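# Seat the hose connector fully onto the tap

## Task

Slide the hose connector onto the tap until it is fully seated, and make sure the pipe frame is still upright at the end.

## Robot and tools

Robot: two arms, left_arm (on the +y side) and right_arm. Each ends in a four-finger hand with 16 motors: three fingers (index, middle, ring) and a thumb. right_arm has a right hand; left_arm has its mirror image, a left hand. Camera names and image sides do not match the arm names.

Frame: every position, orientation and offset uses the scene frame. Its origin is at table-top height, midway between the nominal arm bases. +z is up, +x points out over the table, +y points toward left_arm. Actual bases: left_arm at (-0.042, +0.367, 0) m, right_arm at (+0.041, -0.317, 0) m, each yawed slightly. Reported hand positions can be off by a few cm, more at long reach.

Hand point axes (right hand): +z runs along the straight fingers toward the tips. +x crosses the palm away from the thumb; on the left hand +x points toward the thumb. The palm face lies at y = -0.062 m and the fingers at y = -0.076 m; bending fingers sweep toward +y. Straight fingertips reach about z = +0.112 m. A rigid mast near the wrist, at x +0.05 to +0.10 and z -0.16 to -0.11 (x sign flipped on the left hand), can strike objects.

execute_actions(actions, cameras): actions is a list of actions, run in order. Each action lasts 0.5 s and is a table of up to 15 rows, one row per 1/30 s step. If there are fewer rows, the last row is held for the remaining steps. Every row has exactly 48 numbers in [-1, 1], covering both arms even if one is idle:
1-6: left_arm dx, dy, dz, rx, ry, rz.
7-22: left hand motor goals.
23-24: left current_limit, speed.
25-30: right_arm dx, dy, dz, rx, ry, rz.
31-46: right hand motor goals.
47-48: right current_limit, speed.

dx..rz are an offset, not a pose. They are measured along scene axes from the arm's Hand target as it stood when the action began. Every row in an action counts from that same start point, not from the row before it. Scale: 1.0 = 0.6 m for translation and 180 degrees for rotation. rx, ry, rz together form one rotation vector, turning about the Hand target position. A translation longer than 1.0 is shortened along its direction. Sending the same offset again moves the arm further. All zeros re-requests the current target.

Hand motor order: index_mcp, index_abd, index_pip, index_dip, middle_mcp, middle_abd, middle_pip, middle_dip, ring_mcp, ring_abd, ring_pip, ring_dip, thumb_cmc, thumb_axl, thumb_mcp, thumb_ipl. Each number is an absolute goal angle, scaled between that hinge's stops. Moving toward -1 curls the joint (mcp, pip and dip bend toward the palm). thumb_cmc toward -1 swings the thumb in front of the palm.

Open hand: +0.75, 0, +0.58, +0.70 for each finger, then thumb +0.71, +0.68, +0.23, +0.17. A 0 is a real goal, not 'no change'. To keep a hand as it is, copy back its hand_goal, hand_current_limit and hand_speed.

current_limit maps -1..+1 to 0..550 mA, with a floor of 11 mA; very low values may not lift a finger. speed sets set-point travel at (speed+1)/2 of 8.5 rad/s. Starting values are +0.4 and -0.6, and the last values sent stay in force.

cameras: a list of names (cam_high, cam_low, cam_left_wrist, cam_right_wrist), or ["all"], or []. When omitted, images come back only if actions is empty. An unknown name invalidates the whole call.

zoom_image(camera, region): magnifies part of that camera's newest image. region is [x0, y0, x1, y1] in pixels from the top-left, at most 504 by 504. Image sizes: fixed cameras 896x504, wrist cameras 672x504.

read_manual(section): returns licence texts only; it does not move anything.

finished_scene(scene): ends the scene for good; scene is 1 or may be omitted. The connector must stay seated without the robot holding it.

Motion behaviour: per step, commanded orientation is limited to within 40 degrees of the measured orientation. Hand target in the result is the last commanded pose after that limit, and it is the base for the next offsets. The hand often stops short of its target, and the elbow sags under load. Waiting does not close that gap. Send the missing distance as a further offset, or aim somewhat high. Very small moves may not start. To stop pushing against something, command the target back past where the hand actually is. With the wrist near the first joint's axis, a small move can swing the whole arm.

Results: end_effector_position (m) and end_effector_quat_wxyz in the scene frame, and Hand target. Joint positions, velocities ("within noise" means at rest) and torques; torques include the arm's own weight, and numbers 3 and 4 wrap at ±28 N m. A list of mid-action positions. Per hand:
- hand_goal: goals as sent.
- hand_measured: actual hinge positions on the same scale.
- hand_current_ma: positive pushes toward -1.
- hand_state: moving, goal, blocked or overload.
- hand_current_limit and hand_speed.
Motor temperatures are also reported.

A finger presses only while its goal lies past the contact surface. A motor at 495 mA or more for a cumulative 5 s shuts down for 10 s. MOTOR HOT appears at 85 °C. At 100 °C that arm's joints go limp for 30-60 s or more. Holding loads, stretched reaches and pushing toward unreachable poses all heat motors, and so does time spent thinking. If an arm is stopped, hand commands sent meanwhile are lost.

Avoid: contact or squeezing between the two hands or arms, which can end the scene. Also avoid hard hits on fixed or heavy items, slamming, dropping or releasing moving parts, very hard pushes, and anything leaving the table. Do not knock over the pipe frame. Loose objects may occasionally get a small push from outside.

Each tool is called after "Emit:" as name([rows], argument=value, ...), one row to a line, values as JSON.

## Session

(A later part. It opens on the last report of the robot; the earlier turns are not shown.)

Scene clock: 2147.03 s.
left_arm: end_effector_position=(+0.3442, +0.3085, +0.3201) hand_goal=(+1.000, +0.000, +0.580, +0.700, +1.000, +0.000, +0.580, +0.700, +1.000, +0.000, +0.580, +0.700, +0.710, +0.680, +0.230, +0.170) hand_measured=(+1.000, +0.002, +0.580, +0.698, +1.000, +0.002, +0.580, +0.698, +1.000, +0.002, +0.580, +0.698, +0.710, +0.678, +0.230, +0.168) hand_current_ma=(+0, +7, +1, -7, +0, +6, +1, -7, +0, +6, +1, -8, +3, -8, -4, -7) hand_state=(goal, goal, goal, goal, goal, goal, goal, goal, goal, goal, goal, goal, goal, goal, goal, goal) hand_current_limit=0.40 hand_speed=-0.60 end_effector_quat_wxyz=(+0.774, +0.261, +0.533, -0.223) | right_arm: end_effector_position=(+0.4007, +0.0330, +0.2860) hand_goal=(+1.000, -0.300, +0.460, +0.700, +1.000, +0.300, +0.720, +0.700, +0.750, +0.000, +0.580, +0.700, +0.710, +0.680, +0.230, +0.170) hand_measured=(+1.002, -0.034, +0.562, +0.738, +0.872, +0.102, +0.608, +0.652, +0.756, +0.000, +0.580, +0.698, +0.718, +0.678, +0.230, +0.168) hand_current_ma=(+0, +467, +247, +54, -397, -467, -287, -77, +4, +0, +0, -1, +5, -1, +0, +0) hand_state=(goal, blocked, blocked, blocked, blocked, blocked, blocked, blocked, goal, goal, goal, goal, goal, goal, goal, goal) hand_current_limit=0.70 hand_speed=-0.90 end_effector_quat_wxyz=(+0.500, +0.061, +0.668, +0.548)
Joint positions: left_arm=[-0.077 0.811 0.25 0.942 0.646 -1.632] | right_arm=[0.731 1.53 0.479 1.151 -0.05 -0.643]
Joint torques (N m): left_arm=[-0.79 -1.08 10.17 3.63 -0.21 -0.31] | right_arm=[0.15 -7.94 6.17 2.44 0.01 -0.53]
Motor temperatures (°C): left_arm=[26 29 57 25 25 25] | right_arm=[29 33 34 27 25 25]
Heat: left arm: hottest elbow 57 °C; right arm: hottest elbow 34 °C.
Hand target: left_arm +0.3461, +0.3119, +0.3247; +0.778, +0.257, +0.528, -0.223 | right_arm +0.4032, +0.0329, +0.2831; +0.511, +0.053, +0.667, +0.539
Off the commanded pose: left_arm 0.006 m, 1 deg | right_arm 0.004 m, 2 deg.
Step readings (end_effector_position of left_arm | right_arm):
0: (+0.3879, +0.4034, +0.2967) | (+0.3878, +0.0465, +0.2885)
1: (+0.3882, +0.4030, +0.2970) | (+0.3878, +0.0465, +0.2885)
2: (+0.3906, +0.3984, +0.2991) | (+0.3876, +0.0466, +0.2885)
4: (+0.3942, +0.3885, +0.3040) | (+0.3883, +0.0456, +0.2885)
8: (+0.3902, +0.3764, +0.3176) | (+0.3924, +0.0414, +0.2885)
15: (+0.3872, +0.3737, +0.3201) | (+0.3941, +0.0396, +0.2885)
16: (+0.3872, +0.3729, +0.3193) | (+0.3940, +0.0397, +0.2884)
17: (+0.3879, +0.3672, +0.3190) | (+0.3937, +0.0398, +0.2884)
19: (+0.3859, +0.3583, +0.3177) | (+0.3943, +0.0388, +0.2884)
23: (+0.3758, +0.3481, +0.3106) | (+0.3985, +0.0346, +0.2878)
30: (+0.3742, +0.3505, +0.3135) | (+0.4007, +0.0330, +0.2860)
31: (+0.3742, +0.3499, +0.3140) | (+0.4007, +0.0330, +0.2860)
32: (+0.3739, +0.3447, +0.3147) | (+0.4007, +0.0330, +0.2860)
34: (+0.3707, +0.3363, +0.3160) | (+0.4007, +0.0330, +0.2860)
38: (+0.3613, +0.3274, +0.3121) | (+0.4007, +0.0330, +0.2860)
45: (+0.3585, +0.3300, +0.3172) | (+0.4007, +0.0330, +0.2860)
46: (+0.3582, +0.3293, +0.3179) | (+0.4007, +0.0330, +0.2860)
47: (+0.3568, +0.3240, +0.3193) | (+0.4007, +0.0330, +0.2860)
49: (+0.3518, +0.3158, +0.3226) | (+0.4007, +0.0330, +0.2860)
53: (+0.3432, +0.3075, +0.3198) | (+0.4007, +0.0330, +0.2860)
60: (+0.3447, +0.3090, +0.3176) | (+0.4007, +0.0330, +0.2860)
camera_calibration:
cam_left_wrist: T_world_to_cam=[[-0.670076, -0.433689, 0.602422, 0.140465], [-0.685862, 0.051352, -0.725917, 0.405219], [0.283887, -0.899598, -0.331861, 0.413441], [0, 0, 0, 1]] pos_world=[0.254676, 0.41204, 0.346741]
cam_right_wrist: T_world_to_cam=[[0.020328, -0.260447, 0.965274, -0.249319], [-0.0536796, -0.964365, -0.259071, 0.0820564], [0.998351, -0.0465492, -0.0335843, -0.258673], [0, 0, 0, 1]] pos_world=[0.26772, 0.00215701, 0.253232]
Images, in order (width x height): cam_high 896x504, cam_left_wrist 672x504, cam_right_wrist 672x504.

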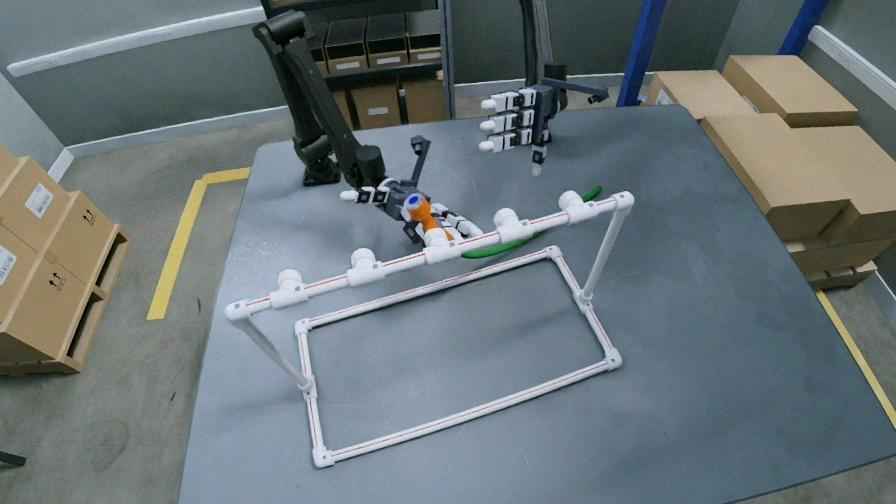

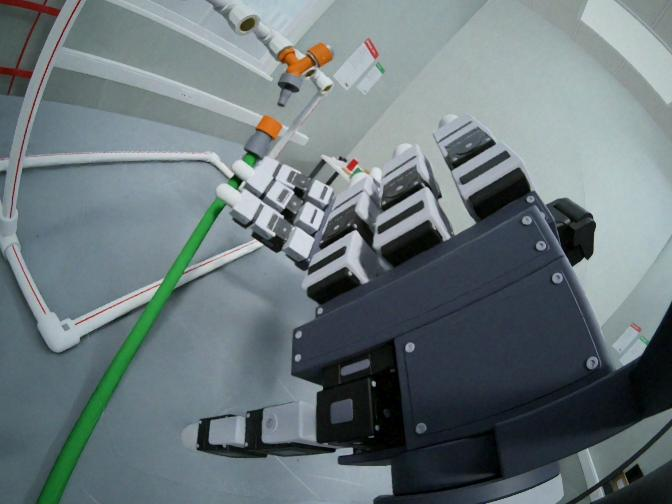

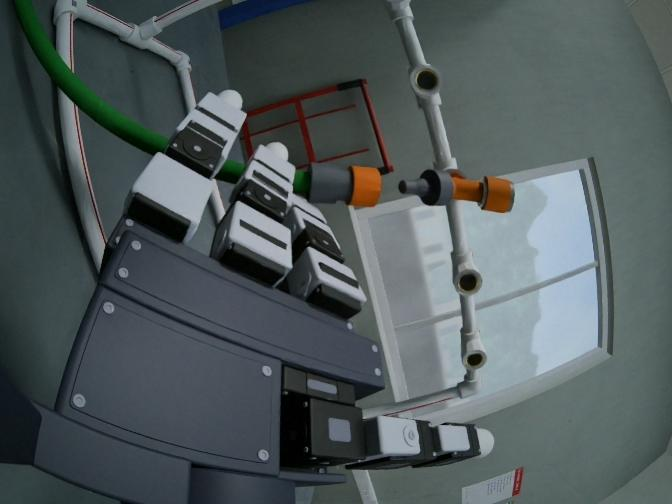

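Emit:
execute_actions([
  [[0,0,0,0,0,0,1,0,0.58,0.7,1,0,0.58,0.7,1,0,0.58,0.7,0.71,0.68,0.23,0.17,0.4,-0.6,-0.0088,-0.0067,0.0257,-0.0119,0.0345,0.0137,1,-0.3,0.46,0.7,1,0.3,0.72,0.7,0.75,0,0.58,0.7,0.71,0.68,0.23,0.17,0.7,-0.9]],
], cameras=["cam_right_wrist","cam_left_wrist"])

Emit:
zoom_image(camera="cam_right_wrist", region=[290, 130, 450, 240])

Emit:
zoom_image(camera="cam_left_wrist", region=[230, 40, 330, 165])

Scene clock: 2254.07 s.
left_arm: end_effector_position=(+0.3443, +0.3084, +0.3201) hand_goal=(+1.000, +0.000, +0.580, +0.700, +1.000, +0.000, +0.580, +0.700, +1.000, +0.000, +0.580, +0.700, +0.710, +0.680, +0.230, +0.170) hand_measured=(+1.000, +0.002, +0.580, +0.698, +1.000, +0.002, +0.580, +0.698, +1.000, +0.002, +0.580, +0.698, +0.710, +0.678, +0.230, +0.168) hand_current_ma=(+0, +7, +1, -7, +0, +6, +1, -7, +0, +6, +1, -8, +3, -8, -3, -7) hand_state=(goal, goal, goal, goal, goal, goal, goal, goal, goal, goal, goal, goal, goal, goal, goal, goal) hand_current_limit=0.40 hand_speed=-0.60 end_effector_quat_wxyz=(+0.774, +0.260, +0.532, -0.223) | right_arm: end_effector_position=(+0.3967, +0.0309, +0.2986) hand_goal=(+1.000, -0.300, +0.460, +0.700, +1.000, +0.300, +0.720, +0.700, +0.750, +0.000, +0.580, +0.700, +0.710, +0.680, +0.230, +0.170) hand_measured=(+1.002, -0.034, +0.562, +0.738, +0.872, +0.102, +0.608, +0.652, +0.756, +0.000, +0.580, +0.698, +0.718, +0.678, +0.230, +0.168) hand_current_ma=(+0, +468, +247, +54, -397, -467, -287, -78, +4, +0, +0, -1, +5, -1, +0, +0) hand_state=(goal, blocked, blocked, blocked, blocked, blocked, blocked, blocked, goal, goal, goal, goal, goal, goal, goal, goal) hand_current_limit=0.70 hand_speed=-0.90 end_effector_quat_wxyz=(+0.461, +0.059, +0.703, +0.538)
Joint positions: left_arm=[-0.077 0.814 0.25 0.947 0.646 -1.635] | right_arm=[0.719 1.377 0.474 0.907 -0.101 -0.624]
Joint torques (N m): left_arm=[-0.67 -1.26 10.13 3.58 -0.21 -0.31] | right_arm=[0.73 -8.53 6.67 1.47 0.01 -0.28]
Motor temperatures (°C): left_arm=[26 29 47 25 25 25] | right_arm=[29 33 35 27 25 25]
Heat: left arm: hottest elbow 47 °C; right arm: hottest elbow 35 °C.
Hand target: left_arm +0.3461, +0.3119, +0.3246; +0.778, +0.257, +0.528, -0.223 | right_arm +0.3979, +0.0290, +0.2985; +0.463, +0.058, +0.705, +0.534
Off the commanded pose: left_arm 0.006 m, 1 deg | right_arm 0.002 m, 1 deg.
Step readings (end_effector_position of left_arm | right_arm):
0: (+0.3442, +0.3085, +0.3199) | (+0.4007, +0.0330, +0.2860)
1: (+0.3442, +0.3085, +0.3199) | (+0.4005, +0.0332, +0.2860)
2: (+0.3442, +0.3085, +0.3199) | (+0.4003, +0.0342, +0.2846)
4: (+0.3442, +0.3084, +0.3201) | (+0.4008, +0.0358, +0.2820)
8: (+0.3443, +0.3084, +0.3201) | (+0.3991, +0.0316, +0.2926)
15: (+0.3443, +0.3084, +0.3201) | (+0.3955, +0.0303, +0.3022)
camera_calibration:
cam_left_wrist: T_world_to_cam=[[-0.671038, -0.432076, 0.602509, 0.14028], [-0.685179, 0.0509244, -0.726592, 0.405587], [0.283261, -0.900398, -0.330222, 0.413244], [0, 0, 0, 1]] pos_world=[0.254977, 0.412042, 0.346639]
cam_right_wrist: T_world_to_cam=[[0.112959, -0.210804, 0.97098, -0.301999], [-0.0353128, -0.977469, -0.208105, 0.0609039], [0.992972, -0.0107807, -0.117858, -0.228117], [0, 0, 0, 1]] pos_world=[0.262778, -0.00659024, 0.279024]
Images, in order (width x height): cam_left_wrist 672x504, cam_right_wrist 672x504.

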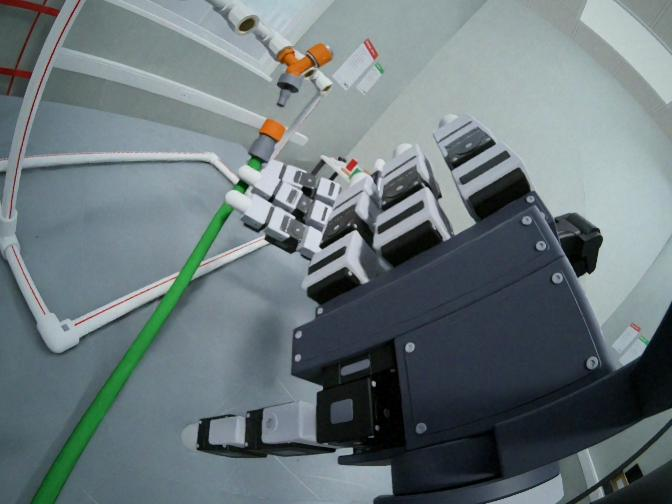

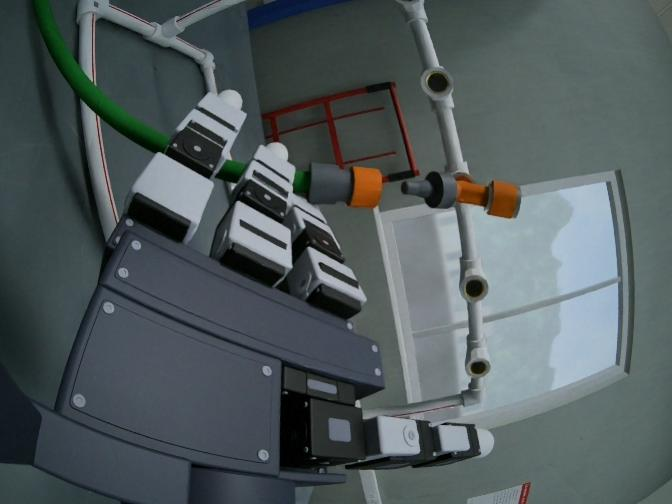

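Scaled by 3.150 from the camera's 672x504 image, which has a finer 960x720 frame.

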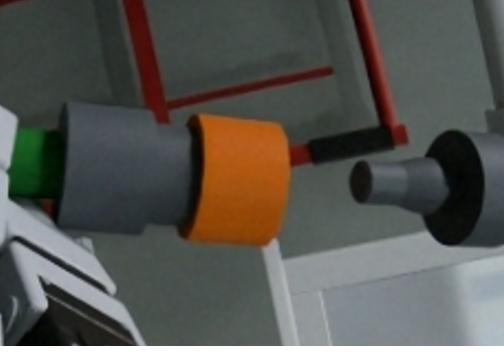

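Scaled by 4.032 from the camera's 672x504 image, which has a finer 960x720 frame.

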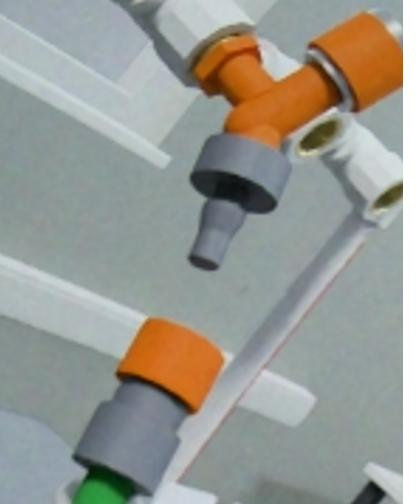

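Emit:
execute_actions([
  [[0,0,0,0,0,0,1,0,0.58,0.7,1,0,0.58,0.7,1,0,0.58,0.7,0.71,0.68,0.23,0.17,0.4,-0.6,0.0163,-0.0017,0.0217,0,0,0,1,-0.3,0.46,0.7,1,0.3,0.72,0.7,0.75,0,0.58,0.7,0.71,0.68,0.23,0.17,0.7,-0.9]],
], cameras=["cam_right_wrist","cam_left_wrist"])

Emit:
zoom_image(camera="cam_right_wrist", region=[300, 140, 450, 240])

Emit:
zoom_image(camera="cam_left_wrist", region=[230, 50, 330, 160])

Scene clock: 2372.50 s.
left_arm: end_effector_position=(+0.3443, +0.3084, +0.3201) hand_goal=(+1.000, +0.000, +0.580, +0.700, +1.000, +0.000, +0.580, +0.700, +1.000, +0.000, +0.580, +0.700, +0.710, +0.680, +0.230, +0.170) hand_measured=(+1.000, +0.002, +0.580, +0.698, +1.000, +0.002, +0.580, +0.698, +1.000, +0.002, +0.580, +0.698, +0.710, +0.678, +0.230, +0.168) hand_current_ma=(+0, +7, +1, -7, +0, +6, +1, -7, +0, +6, +1, -8, +3, -8, -3, -7) hand_state=(goal, goal, goal, goal, goal, goal, goal, goal, goal, goal, goal, goal, goal, goal, goal, goal) hand_current_limit=0.40 hand_speed=-0.60 end_effector_quat_wxyz=(+0.774, +0.260, +0.532, -0.223) | right_arm: end_effector_position=(+0.4020, +0.0267, +0.2931) hand_goal=(+1.000, -0.300, +0.460, +0.700, +1.000, +0.300, +0.720, +0.700, +0.750, +0.000, +0.580, +0.700, +0.710, +0.680, +0.230, +0.170) hand_measured=(+1.002, -0.040, +0.562, +0.738, +0.868, +0.102, +0.608, +0.648, +0.756, +0.000, +0.580, +0.698, +0.718, +0.678, +0.230, +0.168) hand_current_ma=(+0, +467, +247, +54, -414, -467, -287, -85, +4, +0, +0, -1, +5, -1, +0, +0) hand_state=(goal, blocked, blocked, blocked, blocked, blocked, blocked, blocked, goal, goal, goal, goal, goal, goal, goal, goal) hand_current_limit=0.70 hand_speed=-0.90 end_effector_quat_wxyz=(+0.451, +0.062, +0.716, +0.530)
Joint positions: left_arm=[-0.077 0.814 0.25 0.947 0.646 -1.635] | right_arm=[0.699 1.361 0.474 0.853 -0.121 -0.622]
Joint torques (N m): left_arm=[-0.67 -1.2 10.13 3.59 -0.21 -0.31] | right_arm=[0.79 -8.29 9.14 1.52 0 -0.33]
Heat: left arm: hottest elbow 45 °C; right arm: hottest elbow 36 °C.
Hand target: left_arm +0.3461, +0.3119, +0.3246; +0.778, +0.257, +0.528, -0.223 | right_arm +0.4076, +0.0279, +0.3117; +0.463, +0.058, +0.705, +0.534
Off the commanded pose: left_arm 0.006 m, 1 deg | right_arm 0.019 m, 2 deg.
Step readings (end_effector_position of left_arm | right_arm):
0: (+0.3443, +0.3084, +0.3201) | (+0.3967, +0.0309, +0.2986)
1: (+0.3443, +0.3084, +0.3201) | (+0.3967, +0.0309, +0.2986)
2: (+0.3443, +0.3084, +0.3201) | (+0.3969, +0.0309, +0.2978)
4: (+0.3443, +0.3084, +0.3201) | (+0.3987, +0.0297, +0.2958)
8: (+0.3443, +0.3084, +0.3201) | (+0.4013, +0.0274, +0.2938)
15: (+0.3443, +0.3084, +0.3201) | (+0.4020, +0.0267, +0.2932)
camera_calibration:
cam_left_wrist: T_world_to_cam=[[-0.671038, -0.432076, 0.602509, 0.14028], [-0.685179, 0.0509244, -0.726592, 0.405587], [0.283261, -0.900398, -0.330222, 0.413244], [0, 0, 0, 1]] pos_world=[0.254977, 0.412042, 0.346639]
cam_right_wrist: T_world_to_cam=[[0.14328, -0.18917, 0.971435, -0.310974], [-0.0411923, -0.981852, -0.185123, 0.0515926], [0.988825, -0.0134912, -0.148472, -0.223403], [0, 0, 0, 1]] pos_world=[0.267588, -0.0111845, 0.278473]
Images, in order (width x height): cam_left_wrist 672x504, cam_right_wrist 672x504.

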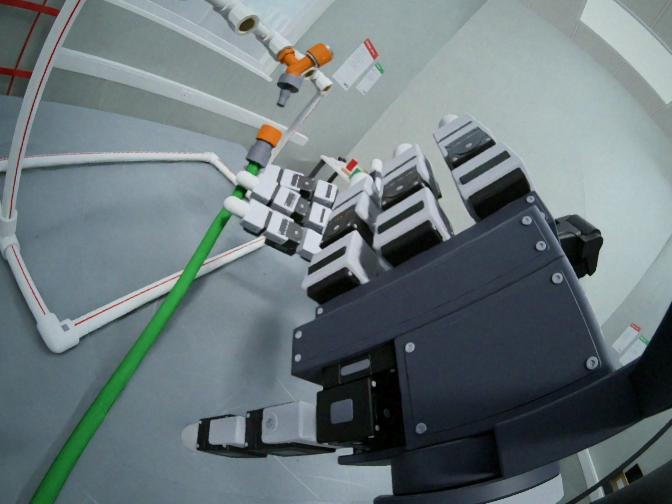

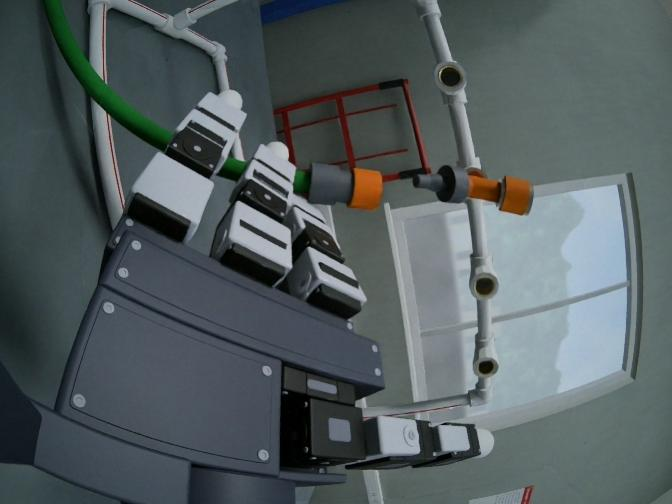

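Scaled by 3.360 from the camera's 672x504 image, which has a finer 960x720 frame.

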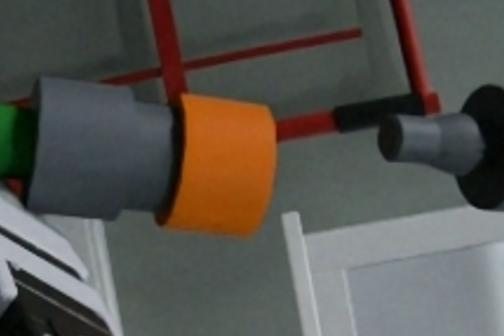

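Scaled by 4.582 from the camera's 672x504 image, which has a finer 960x720 frame.

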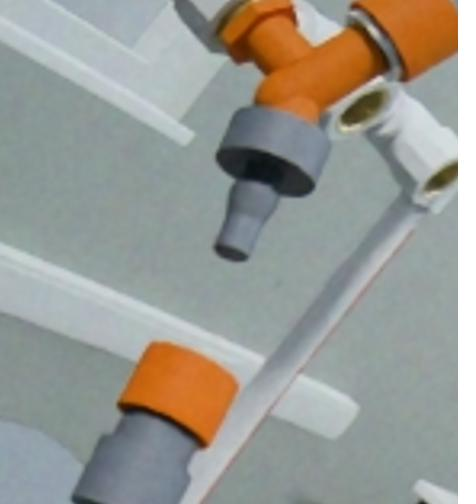

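Emit:
execute_actions([
  [[0,0,0,0,0,0,1,0,0.58,0.7,1,0,0.58,0.7,1,0,0.58,0.7,0.71,0.68,0.23,0.17,0.4,-0.6,0.006,0.004,0.022,0,0,0,1,-0.3,0.46,0.7,1,0.3,0.72,0.7,0.75,0,0.58,0.7,0.71,0.68,0.23,0.17,0.7,-0.9]],
], cameras=["cam_right_wrist","cam_left_wrist"])

Emit:
zoom_image(camera="cam_right_wrist", region=[300, 140, 450, 240])

Emit:
zoom_image(camera="cam_left_wrist", region=[230, 50, 330, 160])

Scene clock: 2387.33 s.
left_arm: end_effector_position=(+0.3443, +0.3084, +0.3201) hand_goal=(+1.000, +0.000, +0.580, +0.700, +1.000, +0.000, +0.580, +0.700, +1.000, +0.000, +0.580, +0.700, +0.710, +0.680, +0.230, +0.170) hand_measured=(+1.000, +0.002, +0.580, +0.698, +1.000, +0.002, +0.580, +0.698, +1.000, +0.002, +0.580, +0.698, +0.710, +0.678, +0.230, +0.168) hand_current_ma=(+0, +7, +1, -7, +0, +6, +1, -7, +0, +6, +1, -8, +3, -8, -3, -7) hand_state=(goal, goal, goal, goal, goal, goal, goal, goal, goal, goal, goal, goal, goal, goal, goal, goal) hand_current_limit=0.40 hand_speed=-0.60 end_effector_quat_wxyz=(+0.774, +0.260, +0.532, -0.223) | right_arm: end_effector_position=(+0.4017, +0.0264, +0.2985) hand_goal=(+1.000, -0.300, +0.460, +0.700, +1.000, +0.300, +0.720, +0.700, +0.750, +0.000, +0.580, +0.700, +0.710, +0.680, +0.230, +0.170) hand_measured=(+1.002, -0.040, +0.562, +0.738, +0.868, +0.102, +0.608, +0.648, +0.756, +0.000, +0.580, +0.698, +0.718, +0.678, +0.230, +0.168) hand_current_ma=(+0, +467, +247, +54, -414, -467, -287, -85, +4, +0, +0, -1, +5, -1, +0, +0) hand_state=(goal, blocked, blocked, blocked, blocked, blocked, blocked, blocked, goal, goal, goal, goal, goal, goal, goal, goal) hand_current_limit=0.70 hand_speed=-0.90 end_effector_quat_wxyz=(+0.447, +0.063, +0.721, +0.526)
Joint positions: left_arm=[-0.077 0.814 0.25 0.947 0.646 -1.635] | right_arm=[0.698 1.327 0.48 0.8 -0.123 -0.622]
Joint torques (N m): left_arm=[-0.73 -1.2 10.14 3.58 -0.21 -0.31] | right_arm=[0.15 -8.64 11.02 1.42 -0.02 -0.3]
Heat: left arm: hottest elbow 45 °C; right arm: hottest elbow 38 °C.
Hand target: left_arm +0.3461, +0.3119, +0.3246; +0.778, +0.257, +0.528, -0.223 | right_arm +0.4112, +0.0304, +0.3248; +0.463, +0.058, +0.705, +0.534
Off the commanded pose: left_arm 0.006 m, 1 deg | right_arm 0.028 m, 3 deg.
Step readings (end_effector_position of left_arm | right_arm):
0: (+0.3443, +0.3084, +0.3201) | (+0.4020, +0.0268, +0.2930)
1: (+0.3443, +0.3084, +0.3201) | (+0.4020, +0.0268, +0.2929)
2: (+0.3443, +0.3084, +0.3201) | (+0.4021, +0.0268, +0.2926)
4: (+0.3443, +0.3084, +0.3201) | (+0.4020, +0.0268, +0.2923)
8: (+0.3443, +0.3084, +0.3201) | (+0.4010, +0.0259, +0.2952)
15: (+0.3443, +0.3084, +0.3201) | (+0.4016, +0.0263, +0.2986)
camera_calibration:
cam_left_wrist: T_world_to_cam=[[-0.671038, -0.432076, 0.602509, 0.14028], [-0.685179, 0.0509244, -0.726592, 0.405587], [0.283261, -0.900398, -0.330222, 0.413244], [0, 0, 0, 1]] pos_world=[0.254977, 0.412042, 0.346639]
cam_right_wrist: T_world_to_cam=[[0.154657, -0.180494, 0.971341, -0.320972], [-0.0424679, -0.983476, -0.175988, 0.0501408], [0.987055, -0.0140331, -0.159767, -0.218249], [0, 0, 0, 1]] pos_world=[0.267194, -0.0116841, 0.285728]
Images, in order (width x height): cam_left_wrist 672x504, cam_right_wrist 672x504.

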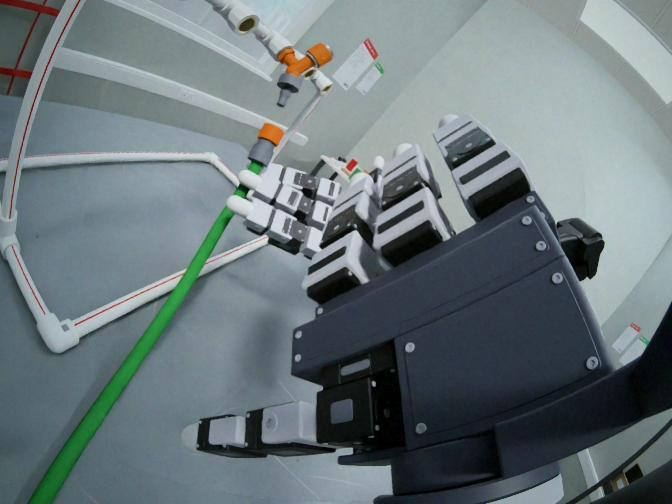

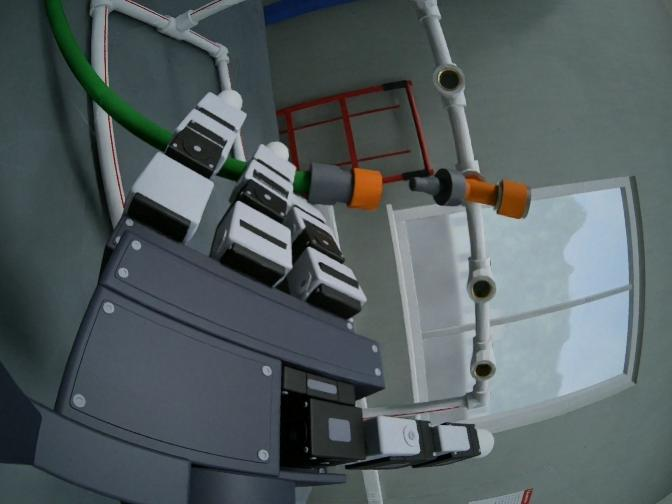

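Scaled by 3.360 from the camera's 672x504 image, which has a finer 960x720 frame.

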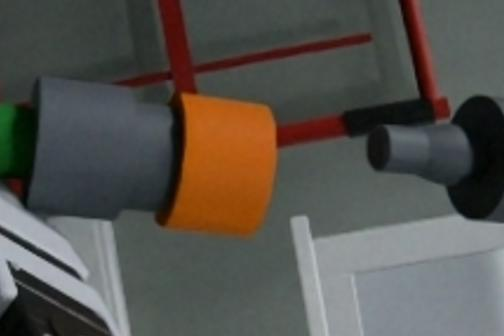

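Scaled by 4.582 from the camera's 672x504 image, which has a finer 960x720 frame.

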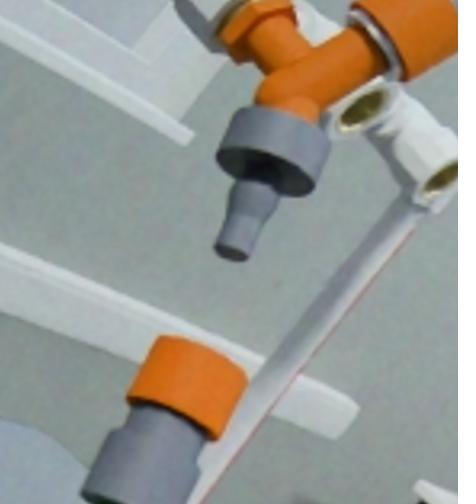

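Emit:
execute_actions([
  [[0,0,0,0,0,0,1,0,0.58,0.7,1,0,0.58,0.7,1,0,0.58,0.7,0.71,0.68,0.23,0.17,0.4,-0.6,0.0033,0.0088,0.02,0,0,0,1,-0.3,0.46,0.7,1,0.3,0.72,0.7,0.75,0,0.58,0.7,0.71,0.68,0.23,0.17,0.7,-0.9]],
  [[0,0,0,0,0,0,1,0,0.58,0.7,1,0,0.58,0.7,1,0,0.58,0.7,0.71,0.68,0.23,0.17,0.4,-0.6,0,0,0,0,0,0,1,-0.3,0.46,0.7,1,0.3,0.72,0.7,0.75,0,0.58,0.7,0.71,0.68,0.23,0.17,0.7,-0.9]],
], cameras=["cam_right_wrist","cam_left_wrist"])

Emit:
zoom_image(camera="cam_right_wrist", region=[300, 140, 450, 240])

Emit:
zoom_image(camera="cam_left_wrist", region=[230, 50, 330, 160])

Scene clock: 2453.70 s.
left_arm: end_effector_position=(+0.3443, +0.3084, +0.3201) hand_goal=(+1.000, +0.000, +0.580, +0.700, +1.000, +0.000, +0.580, +0.700, +1.000, +0.000, +0.580, +0.700, +0.710, +0.680, +0.230, +0.170) hand_measured=(+1.000, +0.002, +0.580, +0.698, +1.000, +0.002, +0.580, +0.698, +1.000, +0.002, +0.580, +0.698, +0.710, +0.678, +0.230, +0.168) hand_current_ma=(+0, +7, +1, -7, +0, +6, +1, -7, +0, +6, +1, -8, +3, -8, -3, -7) hand_state=(goal, goal, goal, goal, goal, goal, goal, goal, goal, goal, goal, goal, goal, goal, goal, goal) hand_current_limit=0.40 hand_speed=-0.60 end_effector_quat_wxyz=(+0.774, +0.260, +0.532, -0.223) | right_arm: end_effector_position=(+0.4063, +0.0291, +0.3085) hand_goal=(+1.000, -0.300, +0.460, +0.700, +1.000, +0.300, +0.720, +0.700, +0.750, +0.000, +0.580, +0.700, +0.710, +0.680, +0.230, +0.170) hand_measured=(+1.002, -0.040, +0.562, +0.738, +0.868, +0.102, +0.608, +0.648, +0.756, +0.000, +0.580, +0.698, +0.718, +0.678, +0.230, +0.168) hand_current_ma=(+0, +468, +247, +54, -414, -467, -287, -85, +4, +0, +0, -1, +5, -1, +0, +0) hand_state=(goal, blocked, blocked, blocked, blocked, blocked, blocked, blocked, goal, goal, goal, goal, goal, goal, goal, goal) hand_current_limit=0.70 hand_speed=-0.90 end_effector_quat_wxyz=(+0.447, +0.065, +0.722, +0.525)
Joint positions: left_arm=[-0.077 0.814 0.25 0.947 0.646 -1.635] | right_arm=[0.698 1.308 0.504 0.753 -0.119 -0.622]
Joint torques (N m): left_arm=[-0.73 -1.2 10.14 3.58 -0.21 -0.31] | right_arm=[1.38 -7.88 11.29 1.54 0.15 -0.28]
Motor temperatures (°C): left_arm=[26 28 45 25 25 25] | right_arm=[28 32 44 27 25 24]
Heat: left arm: hottest elbow 45 °C; right arm: hottest elbow 44 °C.
Hand target: left_arm +0.3461, +0.3119, +0.3246; +0.778, +0.257, +0.528, -0.223 | right_arm +0.4132, +0.0356, +0.3367; +0.463, +0.058, +0.705, +0.534
Off the commanded pose: left_arm 0.006 m, 1 deg | right_arm 0.030 m, 3 deg.
Step readings (end_effector_position of left_arm | right_arm):
0: (+0.3443, +0.3084, +0.3201) | (+0.4017, +0.0264, +0.2985)
1: (+0.3443, +0.3084, +0.3201) | (+0.4018, +0.0264, +0.2984)
2: (+0.3443, +0.3084, +0.3201) | (+0.4021, +0.0266, +0.2984)
4: (+0.3443, +0.3084, +0.3201) | (+0.4036, +0.0274, +0.2987)
8: (+0.3443, +0.3084, +0.3201) | (+0.4054, +0.0283, +0.3045)
15: (+0.3443, +0.3084, +0.3201) | (+0.4062, +0.0290, +0.3089)
16: (+0.3443, +0.3084, +0.3201) | (+0.4063, +0.0290, +0.3087)
17: (+0.3443, +0.3084, +0.3201) | (+0.4063, +0.0291, +0.3085)
19: (+0.3443, +0.3084, +0.3201) | (+0.4063, +0.0291, +0.3085)
23: (+0.3443, +0.3084, +0.3201) | (+0.4063, +0.0291, +0.3085)
30: (+0.3443, +0.3084, +0.3201) | (+0.4063, +0.0291, +0.3085)
camera_calibration:
cam_left_wrist: T_world_to_cam=[[-0.671038, -0.432076, 0.602509, 0.14028], [-0.685179, 0.0509244, -0.726592, 0.405587], [0.283261, -0.900398, -0.330222, 0.413244], [0, 0, 0, 1]] pos_world=[0.254977, 0.412042, 0.346639]
cam_right_wrist: T_world_to_cam=[[0.156423, -0.179388, 0.971263, -0.331747], [-0.0466959, -0.983612, -0.174148, 0.0558432], [0.986586, -0.0181132, -0.162236, -0.22004], [0, 0, 0, 1]] pos_world=[0.271589, -0.00856905, 0.29624]
Images, in order (width x height): cam_left_wrist 672x504, cam_right_wrist 672x504.

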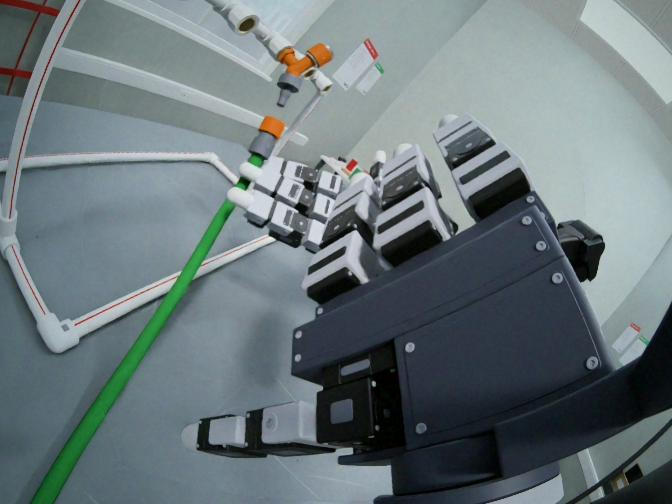

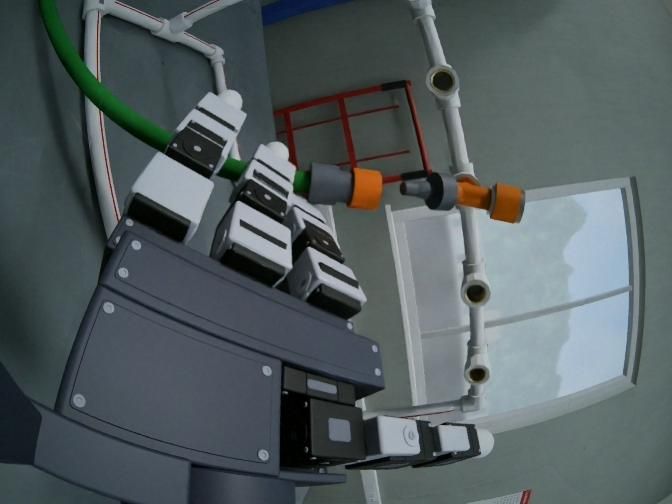

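Scaled by 3.360 from the camera's 672x504 image, which has a finer 960x720 frame.

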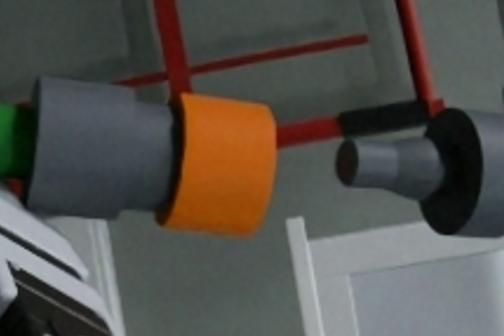

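Scaled by 4.582 from the camera's 672x504 image, which has a finer 960x720 frame.

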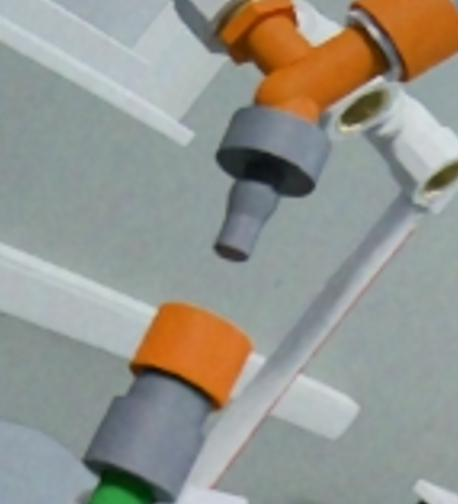

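Emit:
execute_actions([
  [[0,0,0,0,0,0,1,0,0.58,0.7,1,0,0.58,0.7,1,0,0.58,0.7,0.71,0.68,0.23,0.17,0.4,-0.6,0.001,0.006,0.028,0,0,0,1,-0.3,0.46,0.7,1,0.3,0.72,0.7,0.75,0,0.58,0.7,0.71,0.68,0.23,0.17,0.7,-0.9]],
], cameras=["cam_right_wrist","cam_left_wrist"])

Emit:
zoom_image(camera="cam_right_wrist", region=[300, 140, 450, 240])

Emit:
zoom_image(camera="cam_left_wrist", region=[230, 50, 330, 160])

Scene clock: 2471.83 s.
left_arm: end_effector_position=(+0.3443, +0.3084, +0.3201) hand_goal=(+1.000, +0.000, +0.580, +0.700, +1.000, +0.000, +0.580, +0.700, +1.000, +0.000, +0.580, +0.700, +0.710, +0.680, +0.230, +0.170) hand_measured=(+1.000, +0.002, +0.580, +0.698, +1.000, +0.002, +0.580, +0.698, +1.000, +0.002, +0.580, +0.698, +0.710, +0.678, +0.230, +0.168) hand_current_ma=(+0, +7, +1, -7, +0, +6, +1, -7, +0, +6, +1, -8, +3, -8, -3, -7) hand_state=(goal, goal, goal, goal, goal, goal, goal, goal, goal, goal, goal, goal, goal, goal, goal, goal) hand_current_limit=0.40 hand_speed=-0.60 end_effector_quat_wxyz=(+0.774, +0.260, +0.532, -0.223) | right_arm: end_effector_position=(+0.4091, +0.0306, +0.3240) hand_goal=(+1.000, -0.300, +0.460, +0.700, +1.000, +0.300, +0.720, +0.700, +0.750, +0.000, +0.580, +0.700, +0.710, +0.680, +0.230, +0.170) hand_measured=(+1.002, -0.040, +0.562, +0.738, +0.868, +0.102, +0.608, +0.648, +0.756, +0.000, +0.580, +0.698, +0.718, +0.678, +0.230, +0.168) hand_current_ma=(+0, +468, +247, +54, -414, -467, -287, -85, +4, +0, +0, -1, +5, -1, +0, +0) hand_state=(goal, blocked, blocked, blocked, blocked, blocked, blocked, blocked, goal, goal, goal, goal, goal, goal, goal, goal) hand_current_limit=0.70 hand_speed=-0.90 end_effector_quat_wxyz=(+0.448, +0.067, +0.722, +0.523)
Joint positions: left_arm=[-0.077 0.814 0.25 0.947 0.646 -1.635] | right_arm=[0.699 1.271 0.53 0.689 -0.112 -0.621]
Joint torques (N m): left_arm=[-0.73 -1.14 10.11 3.58 -0.21 -0.31] | right_arm=[1.26 -8.47 11.99 1.63 0.17 -0.29]
Heat: left arm: hottest elbow 45 °C; right arm: hottest elbow 43 °C.
Hand target: left_arm +0.3461, +0.3119, +0.3246; +0.778, +0.257, +0.528, -0.223 | right_arm +0.4138, +0.0393, +0.3535; +0.463, +0.058, +0.705, +0.534
Off the commanded pose: left_arm 0.006 m, 1 deg | right_arm 0.031 m, 3 deg.
Step readings (end_effector_position of left_arm | right_arm):
0: (+0.3443, +0.3084, +0.3201) | (+0.4063, +0.0291, +0.3085)
1: (+0.3443, +0.3084, +0.3201) | (+0.4064, +0.0291, +0.3084)
2: (+0.3443, +0.3084, +0.3201) | (+0.4068, +0.0292, +0.3086)
4: (+0.3443, +0.3084, +0.3201) | (+0.4082, +0.0297, +0.3088)
8: (+0.3443, +0.3084, +0.3201) | (+0.4085, +0.0297, +0.3165)
15: (+0.3443, +0.3084, +0.3201) | (+0.4089, +0.0306, +0.3247)
camera_calibration:
cam_left_wrist: T_world_to_cam=[[-0.671038, -0.432076, 0.602509, 0.14028], [-0.685179, 0.0509244, -0.726592, 0.405587], [0.283261, -0.900398, -0.330222, 0.413244], [0, 0, 0, 1]] pos_world=[0.254977, 0.412042, 0.346639]
cam_right_wrist: T_world_to_cam=[[0.156357, -0.17947, 0.971258, -0.346858], [-0.0521155, -0.983482, -0.173339, 0.0621933], [0.986325, -0.0235147, -0.163128, -0.21961], [0, 0, 0, 1]] pos_world=[0.274082, -0.00624884, 0.311845]
Images, in order (width x height): cam_left_wrist 672x504, cam_right_wrist 672x504.

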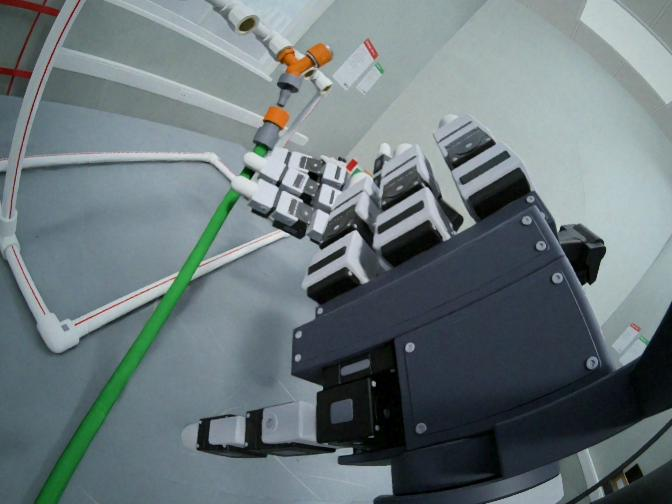

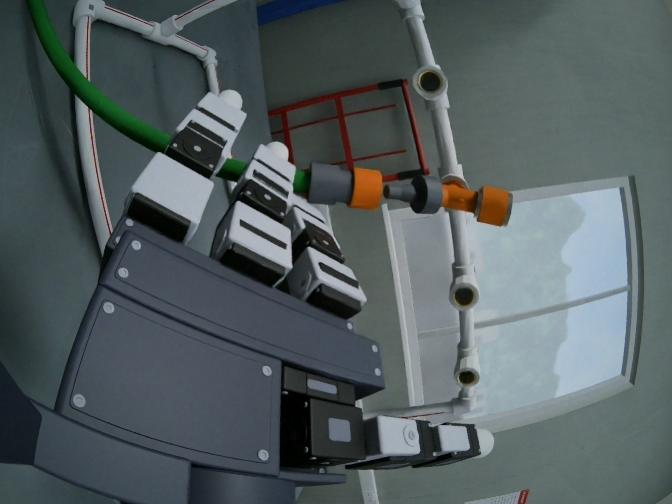

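Scaled by 3.360 from the camera's 672x504 image, which has a finer 960x720 frame.

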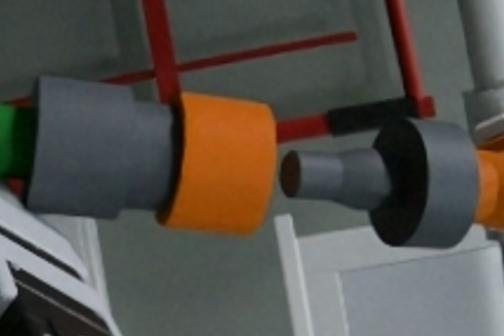

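Scaled by 4.582 from the camera's 672x504 image, which has a finer 960x720 frame.

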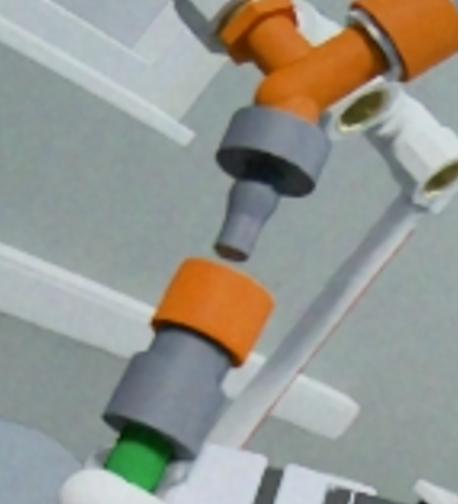

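Emit:
execute_actions([
  [[0,0,0,0,0,0,1,0,0.58,0.7,1,0,0.58,0.7,1,0,0.58,0.7,0.71,0.68,0.23,0.17,0.4,-0.6,0.0067,0.0017,0.0117,0,0,0,1,-0.3,0.46,0.7,1,0.3,0.72,0.7,0.75,0,0.58,0.7,0.71,0.68,0.23,0.17,0.7,-0.9]],
], cameras=["cam_right_wrist","cam_left_wrist"])

Emit:
zoom_image(camera="cam_right_wrist", region=[320, 150, 440, 230])

Emit:
zoom_image(camera="cam_left_wrist", region=[240, 70, 310, 150])

Scene clock: 2494.87 s.
left_arm: end_effector_position=(+0.3443, +0.3084, +0.3201) hand_goal=(+1.000, +0.000, +0.580, +0.700, +1.000, +0.000, +0.580, +0.700, +1.000, +0.000, +0.580, +0.700, +0.710, +0.680, +0.230, +0.170) hand_measured=(+1.000, +0.002, +0.580, +0.698, +1.000, +0.002, +0.580, +0.698, +1.000, +0.002, +0.580, +0.698, +0.710, +0.678, +0.230, +0.168) hand_current_ma=(+0, +7, +1, -7, +0, +6, +1, -7, +0, +6, +1, -8, +3, -8, -3, -7) hand_state=(goal, goal, goal, goal, goal, goal, goal, goal, goal, goal, goal, goal, goal, goal, goal, goal) hand_current_limit=0.40 hand_speed=-0.60 end_effector_quat_wxyz=(+0.774, +0.260, +0.532, -0.223) | right_arm: end_effector_position=(+0.4127, +0.0334, +0.3264) hand_goal=(+1.000, -0.300, +0.460, +0.700, +1.000, +0.300, +0.720, +0.700, +0.750, +0.000, +0.580, +0.700, +0.710, +0.680, +0.230, +0.170) hand_measured=(+1.002, -0.040, +0.562, +0.738, +0.868, +0.102, +0.608, +0.648, +0.756, +0.000, +0.580, +0.698, +0.718, +0.678, +0.230, +0.168) hand_current_ma=(+0, +467, +247, +54, -414, -467, -287, -85, +4, +0, +0, -1, +5, -1, +0, +0) hand_state=(goal, blocked, blocked, blocked, blocked, blocked, blocked, blocked, goal, goal, goal, goal, goal, goal, goal, goal) hand_current_limit=0.70 hand_speed=-0.90 end_effector_quat_wxyz=(+0.446, +0.067, +0.725, +0.521)
Joint positions: left_arm=[-0.077 0.814 0.25 0.947 0.646 -1.635] | right_arm=[0.699 1.271 0.546 0.665 -0.112 -0.621]
Joint torques (N m): left_arm=[-0.73 -1.2 10.14 3.58 -0.21 -0.31] | right_arm=[1.61 -8.82 12.12 1.51 0.04 -0.28]
Heat: left arm: hottest elbow 45 °C; right arm: hottest elbow 46 °C.
Hand target: left_arm +0.3461, +0.3119, +0.3246; +0.778, +0.257, +0.528, -0.223 | right_arm +0.4178, +0.0403, +0.3606; +0.463, +0.058, +0.705, +0.534
Off the commanded pose: left_arm 0.006 m, 1 deg | right_arm 0.035 m, 4 deg.
Step readings (end_effector_position of left_arm | right_arm):
0: (+0.3443, +0.3084, +0.3201) | (+0.4091, +0.0306, +0.3240)
1: (+0.3443, +0.3084, +0.3201) | (+0.4091, +0.0306, +0.3240)
2: (+0.3443, +0.3084, +0.3201) | (+0.4093, +0.0308, +0.3240)
4: (+0.3443, +0.3084, +0.3201) | (+0.4102, +0.0315, +0.3235)
8: (+0.3443, +0.3084, +0.3201) | (+0.4119, +0.0328, +0.3251)
15: (+0.3443, +0.3084, +0.3201) | (+0.4127, +0.0334, +0.3265)
camera_calibration:
cam_left_wrist: T_world_to_cam=[[-0.671038, -0.432076, 0.602509, 0.14028], [-0.685179, 0.0509244, -0.726592, 0.405587], [0.283261, -0.900398, -0.330222, 0.413244], [0, 0, 0, 1]] pos_world=[0.254977, 0.412042, 0.346639]
cam_right_wrist: T_world_to_cam=[[0.162842, -0.174495, 0.971099, -0.351987], [-0.053212, -0.984358, -0.167954, 0.0642319], [0.985216, -0.0243241, -0.16958, -0.220103], [0, 0, 0, 1]] pos_world=[0.277585, -0.00354664, 0.315277]
Images, in order (width x height): cam_left_wrist 672x504, cam_right_wrist 672x504.

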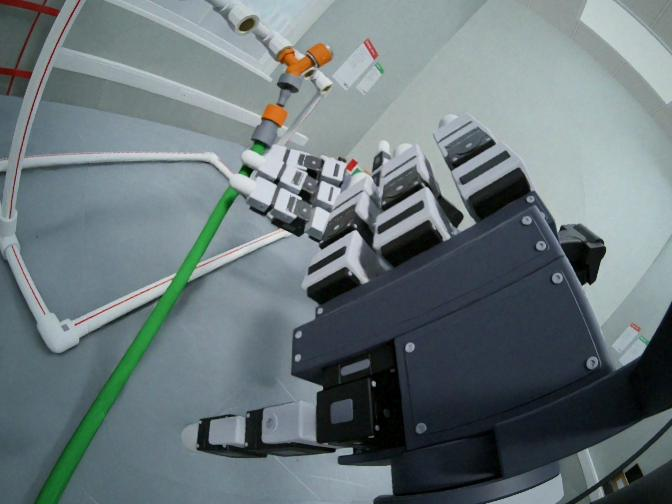

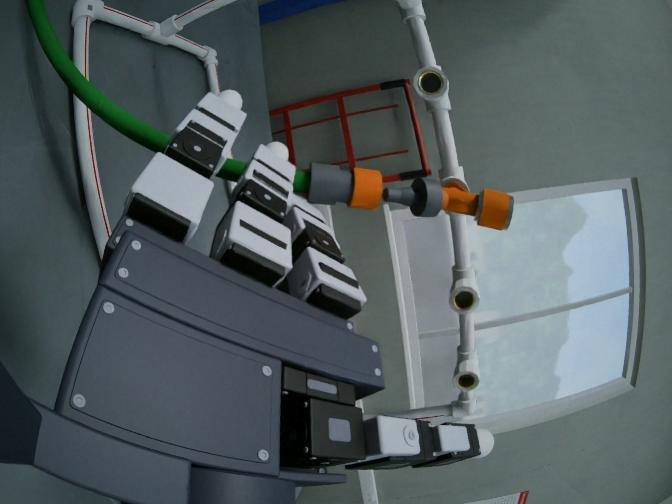

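Scaled by 4.200 from the camera's 672x504 image, which has a finer 960x720 frame.

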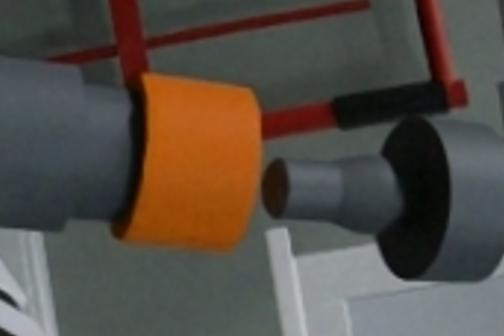

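Scaled by 6.300 from the camera's 672x504 image, which has a finer 960x720 frame.

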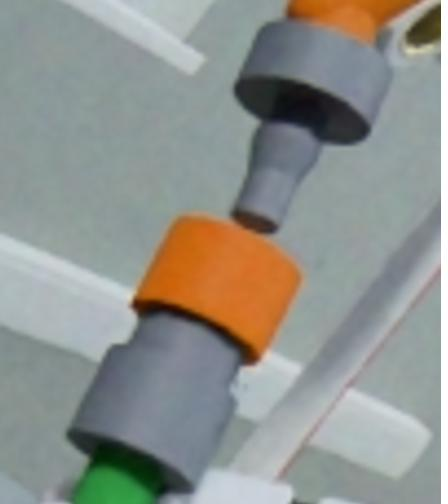

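Emit:
execute_actions([
  [[0,0,0,0,0,0,1,0,0.58,0.7,1,0,0.58,0.7,1,0,0.58,0.7,0.71,0.68,0.23,0.17,0.4,-0.6,0.0048,-0.0065,0.01,0,0,0,1,-0.3,0.46,0.7,1,0.3,0.72,0.7,0.75,0,0.58,0.7,0.71,0.68,0.23,0.17,0.7,-0.9]],
], cameras=["cam_right_wrist","cam_left_wrist"])

Emit:
zoom_image(camera="cam_right_wrist", region=[320, 150, 440, 230])

Emit:
zoom_image(camera="cam_left_wrist", region=[240, 70, 310, 150])

Scene clock: 2529.43 s.
left_arm: end_effector_position=(+0.3443, +0.3084, +0.3201) hand_goal=(+1.000, +0.000, +0.580, +0.700, +1.000, +0.000, +0.580, +0.700, +1.000, +0.000, +0.580, +0.700, +0.710, +0.680, +0.230, +0.170) hand_measured=(+1.000, +0.002, +0.580, +0.698, +1.000, +0.002, +0.580, +0.698, +1.000, +0.002, +0.580, +0.698, +0.710, +0.678, +0.230, +0.168) hand_current_ma=(+0, +7, +1, -7, +0, +6, +1, -7, +0, +6, +1, -8, +3, -8, -3, -7) hand_state=(goal, goal, goal, goal, goal, goal, goal, goal, goal, goal, goal, goal, goal, goal, goal, goal) hand_current_limit=0.40 hand_speed=-0.60 end_effector_quat_wxyz=(+0.774, +0.260, +0.532, -0.223) | right_arm: end_effector_position=(+0.4114, +0.0342, +0.3322) hand_goal=(+1.000, -0.300, +0.460, +0.700, +1.000, +0.300, +0.720, +0.700, +0.750, +0.000, +0.580, +0.700, +0.710, +0.680, +0.230, +0.170) hand_measured=(+1.002, -0.040, +0.562, +0.738, +0.868, +0.102, +0.608, +0.648, +0.756, +0.000, +0.580, +0.698, +0.718, +0.678, +0.230, +0.168) hand_current_ma=(+0, +467, +247, +54, -414, -467, -287, -85, +4, +0, +0, -1, +5, -1, +0, +0) hand_state=(goal, blocked, blocked, blocked, blocked, blocked, blocked, blocked, goal, goal, goal, goal, goal, goal, goal, goal) hand_current_limit=0.70 hand_speed=-0.90 end_effector_quat_wxyz=(+0.442, +0.063, +0.725, +0.524)
Joint positions: left_arm=[-0.077 0.814 0.25 0.947 0.646 -1.635] | right_arm=[0.698 1.257 0.554 0.642 -0.126 -0.621]
Joint torques (N m): left_arm=[-0.73 -1.2 10.13 3.58 -0.21 -0.31] | right_arm=[0.32 -8.18 12.46 1.58 0.01 -0.3]
Heat: left arm: hottest elbow 45 °C; right arm: hottest elbow 46 °C.
Hand target: left_arm +0.3461, +0.3119, +0.3246; +0.778, +0.257, +0.528, -0.223 | right_arm +0.4207, +0.0364, +0.3667; +0.463, +0.058, +0.705, +0.534
Off the commanded pose: left_arm 0.006 m, 1 deg | right_arm 0.036 m, 4 deg.
Step readings (end_effector_position of left_arm | right_arm):
0: (+0.3443, +0.3084, +0.3201) | (+0.4127, +0.0334, +0.3264)
1: (+0.3443, +0.3084, +0.3201) | (+0.4126, +0.0335, +0.3263)
2: (+0.3443, +0.3084, +0.3201) | (+0.4123, +0.0337, +0.3265)
4: (+0.3443, +0.3084, +0.3201) | (+0.4119, +0.0344, +0.3263)
8: (+0.3443, +0.3084, +0.3201) | (+0.4113, +0.0342, +0.3295)
15: (+0.3443, +0.3084, +0.3201) | (+0.4114, +0.0341, +0.3325)
camera_calibration:
cam_left_wrist: T_world_to_cam=[[-0.671038, -0.432076, 0.602509, 0.14028], [-0.685179, 0.0509244, -0.726592, 0.405587], [0.283261, -0.900398, -0.330222, 0.413244], [0, 0, 0, 1]] pos_world=[0.254977, 0.412042, 0.346639]
cam_right_wrist: T_world_to_cam=[[0.165373, -0.173175, 0.970908, -0.35837], [-0.041686, -0.98481, -0.168555, 0.0613509], [0.98535, -0.0125989, -0.17008, -0.218177], [0, 0, 0, 1]] pos_world=[0.276802, -0.00439064, 0.321178]
Images, in order (width x height): cam_left_wrist 672x504, cam_right_wrist 672x504.

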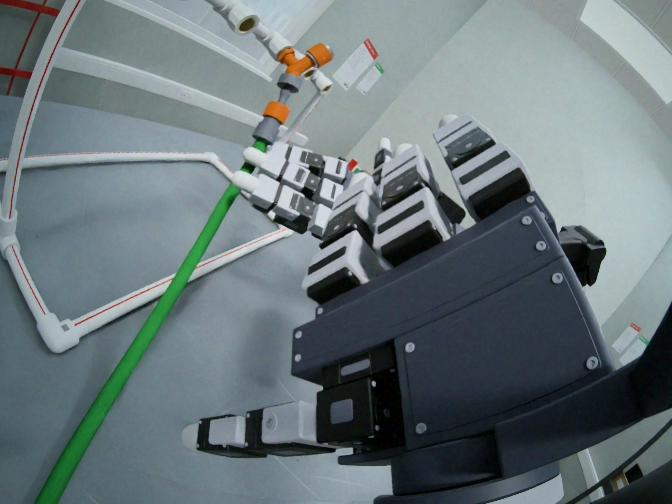

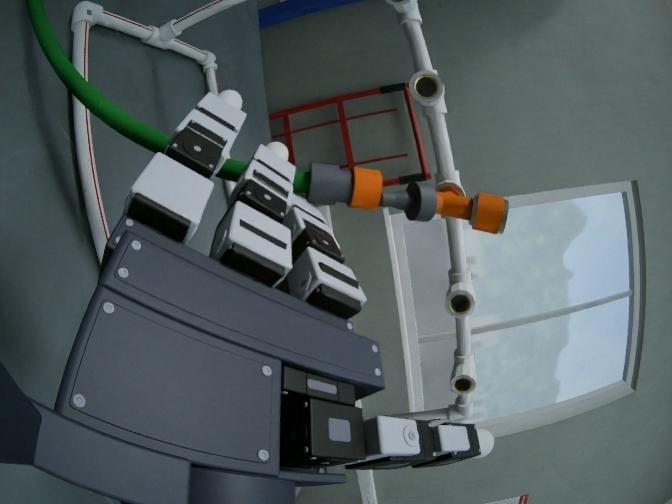

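Scaled by 4.200 from the camera's 672x504 image, which has a finer 960x720 frame.

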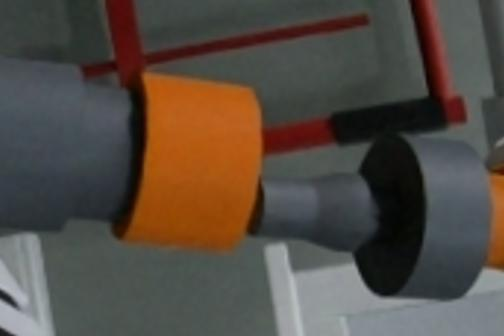

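Scaled by 6.300 from the camera's 672x504 image, which has a finer 960x720 frame.

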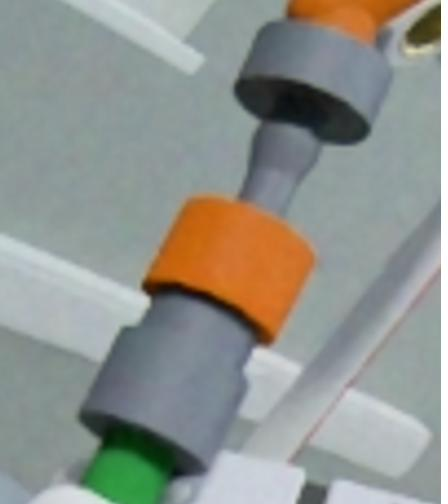

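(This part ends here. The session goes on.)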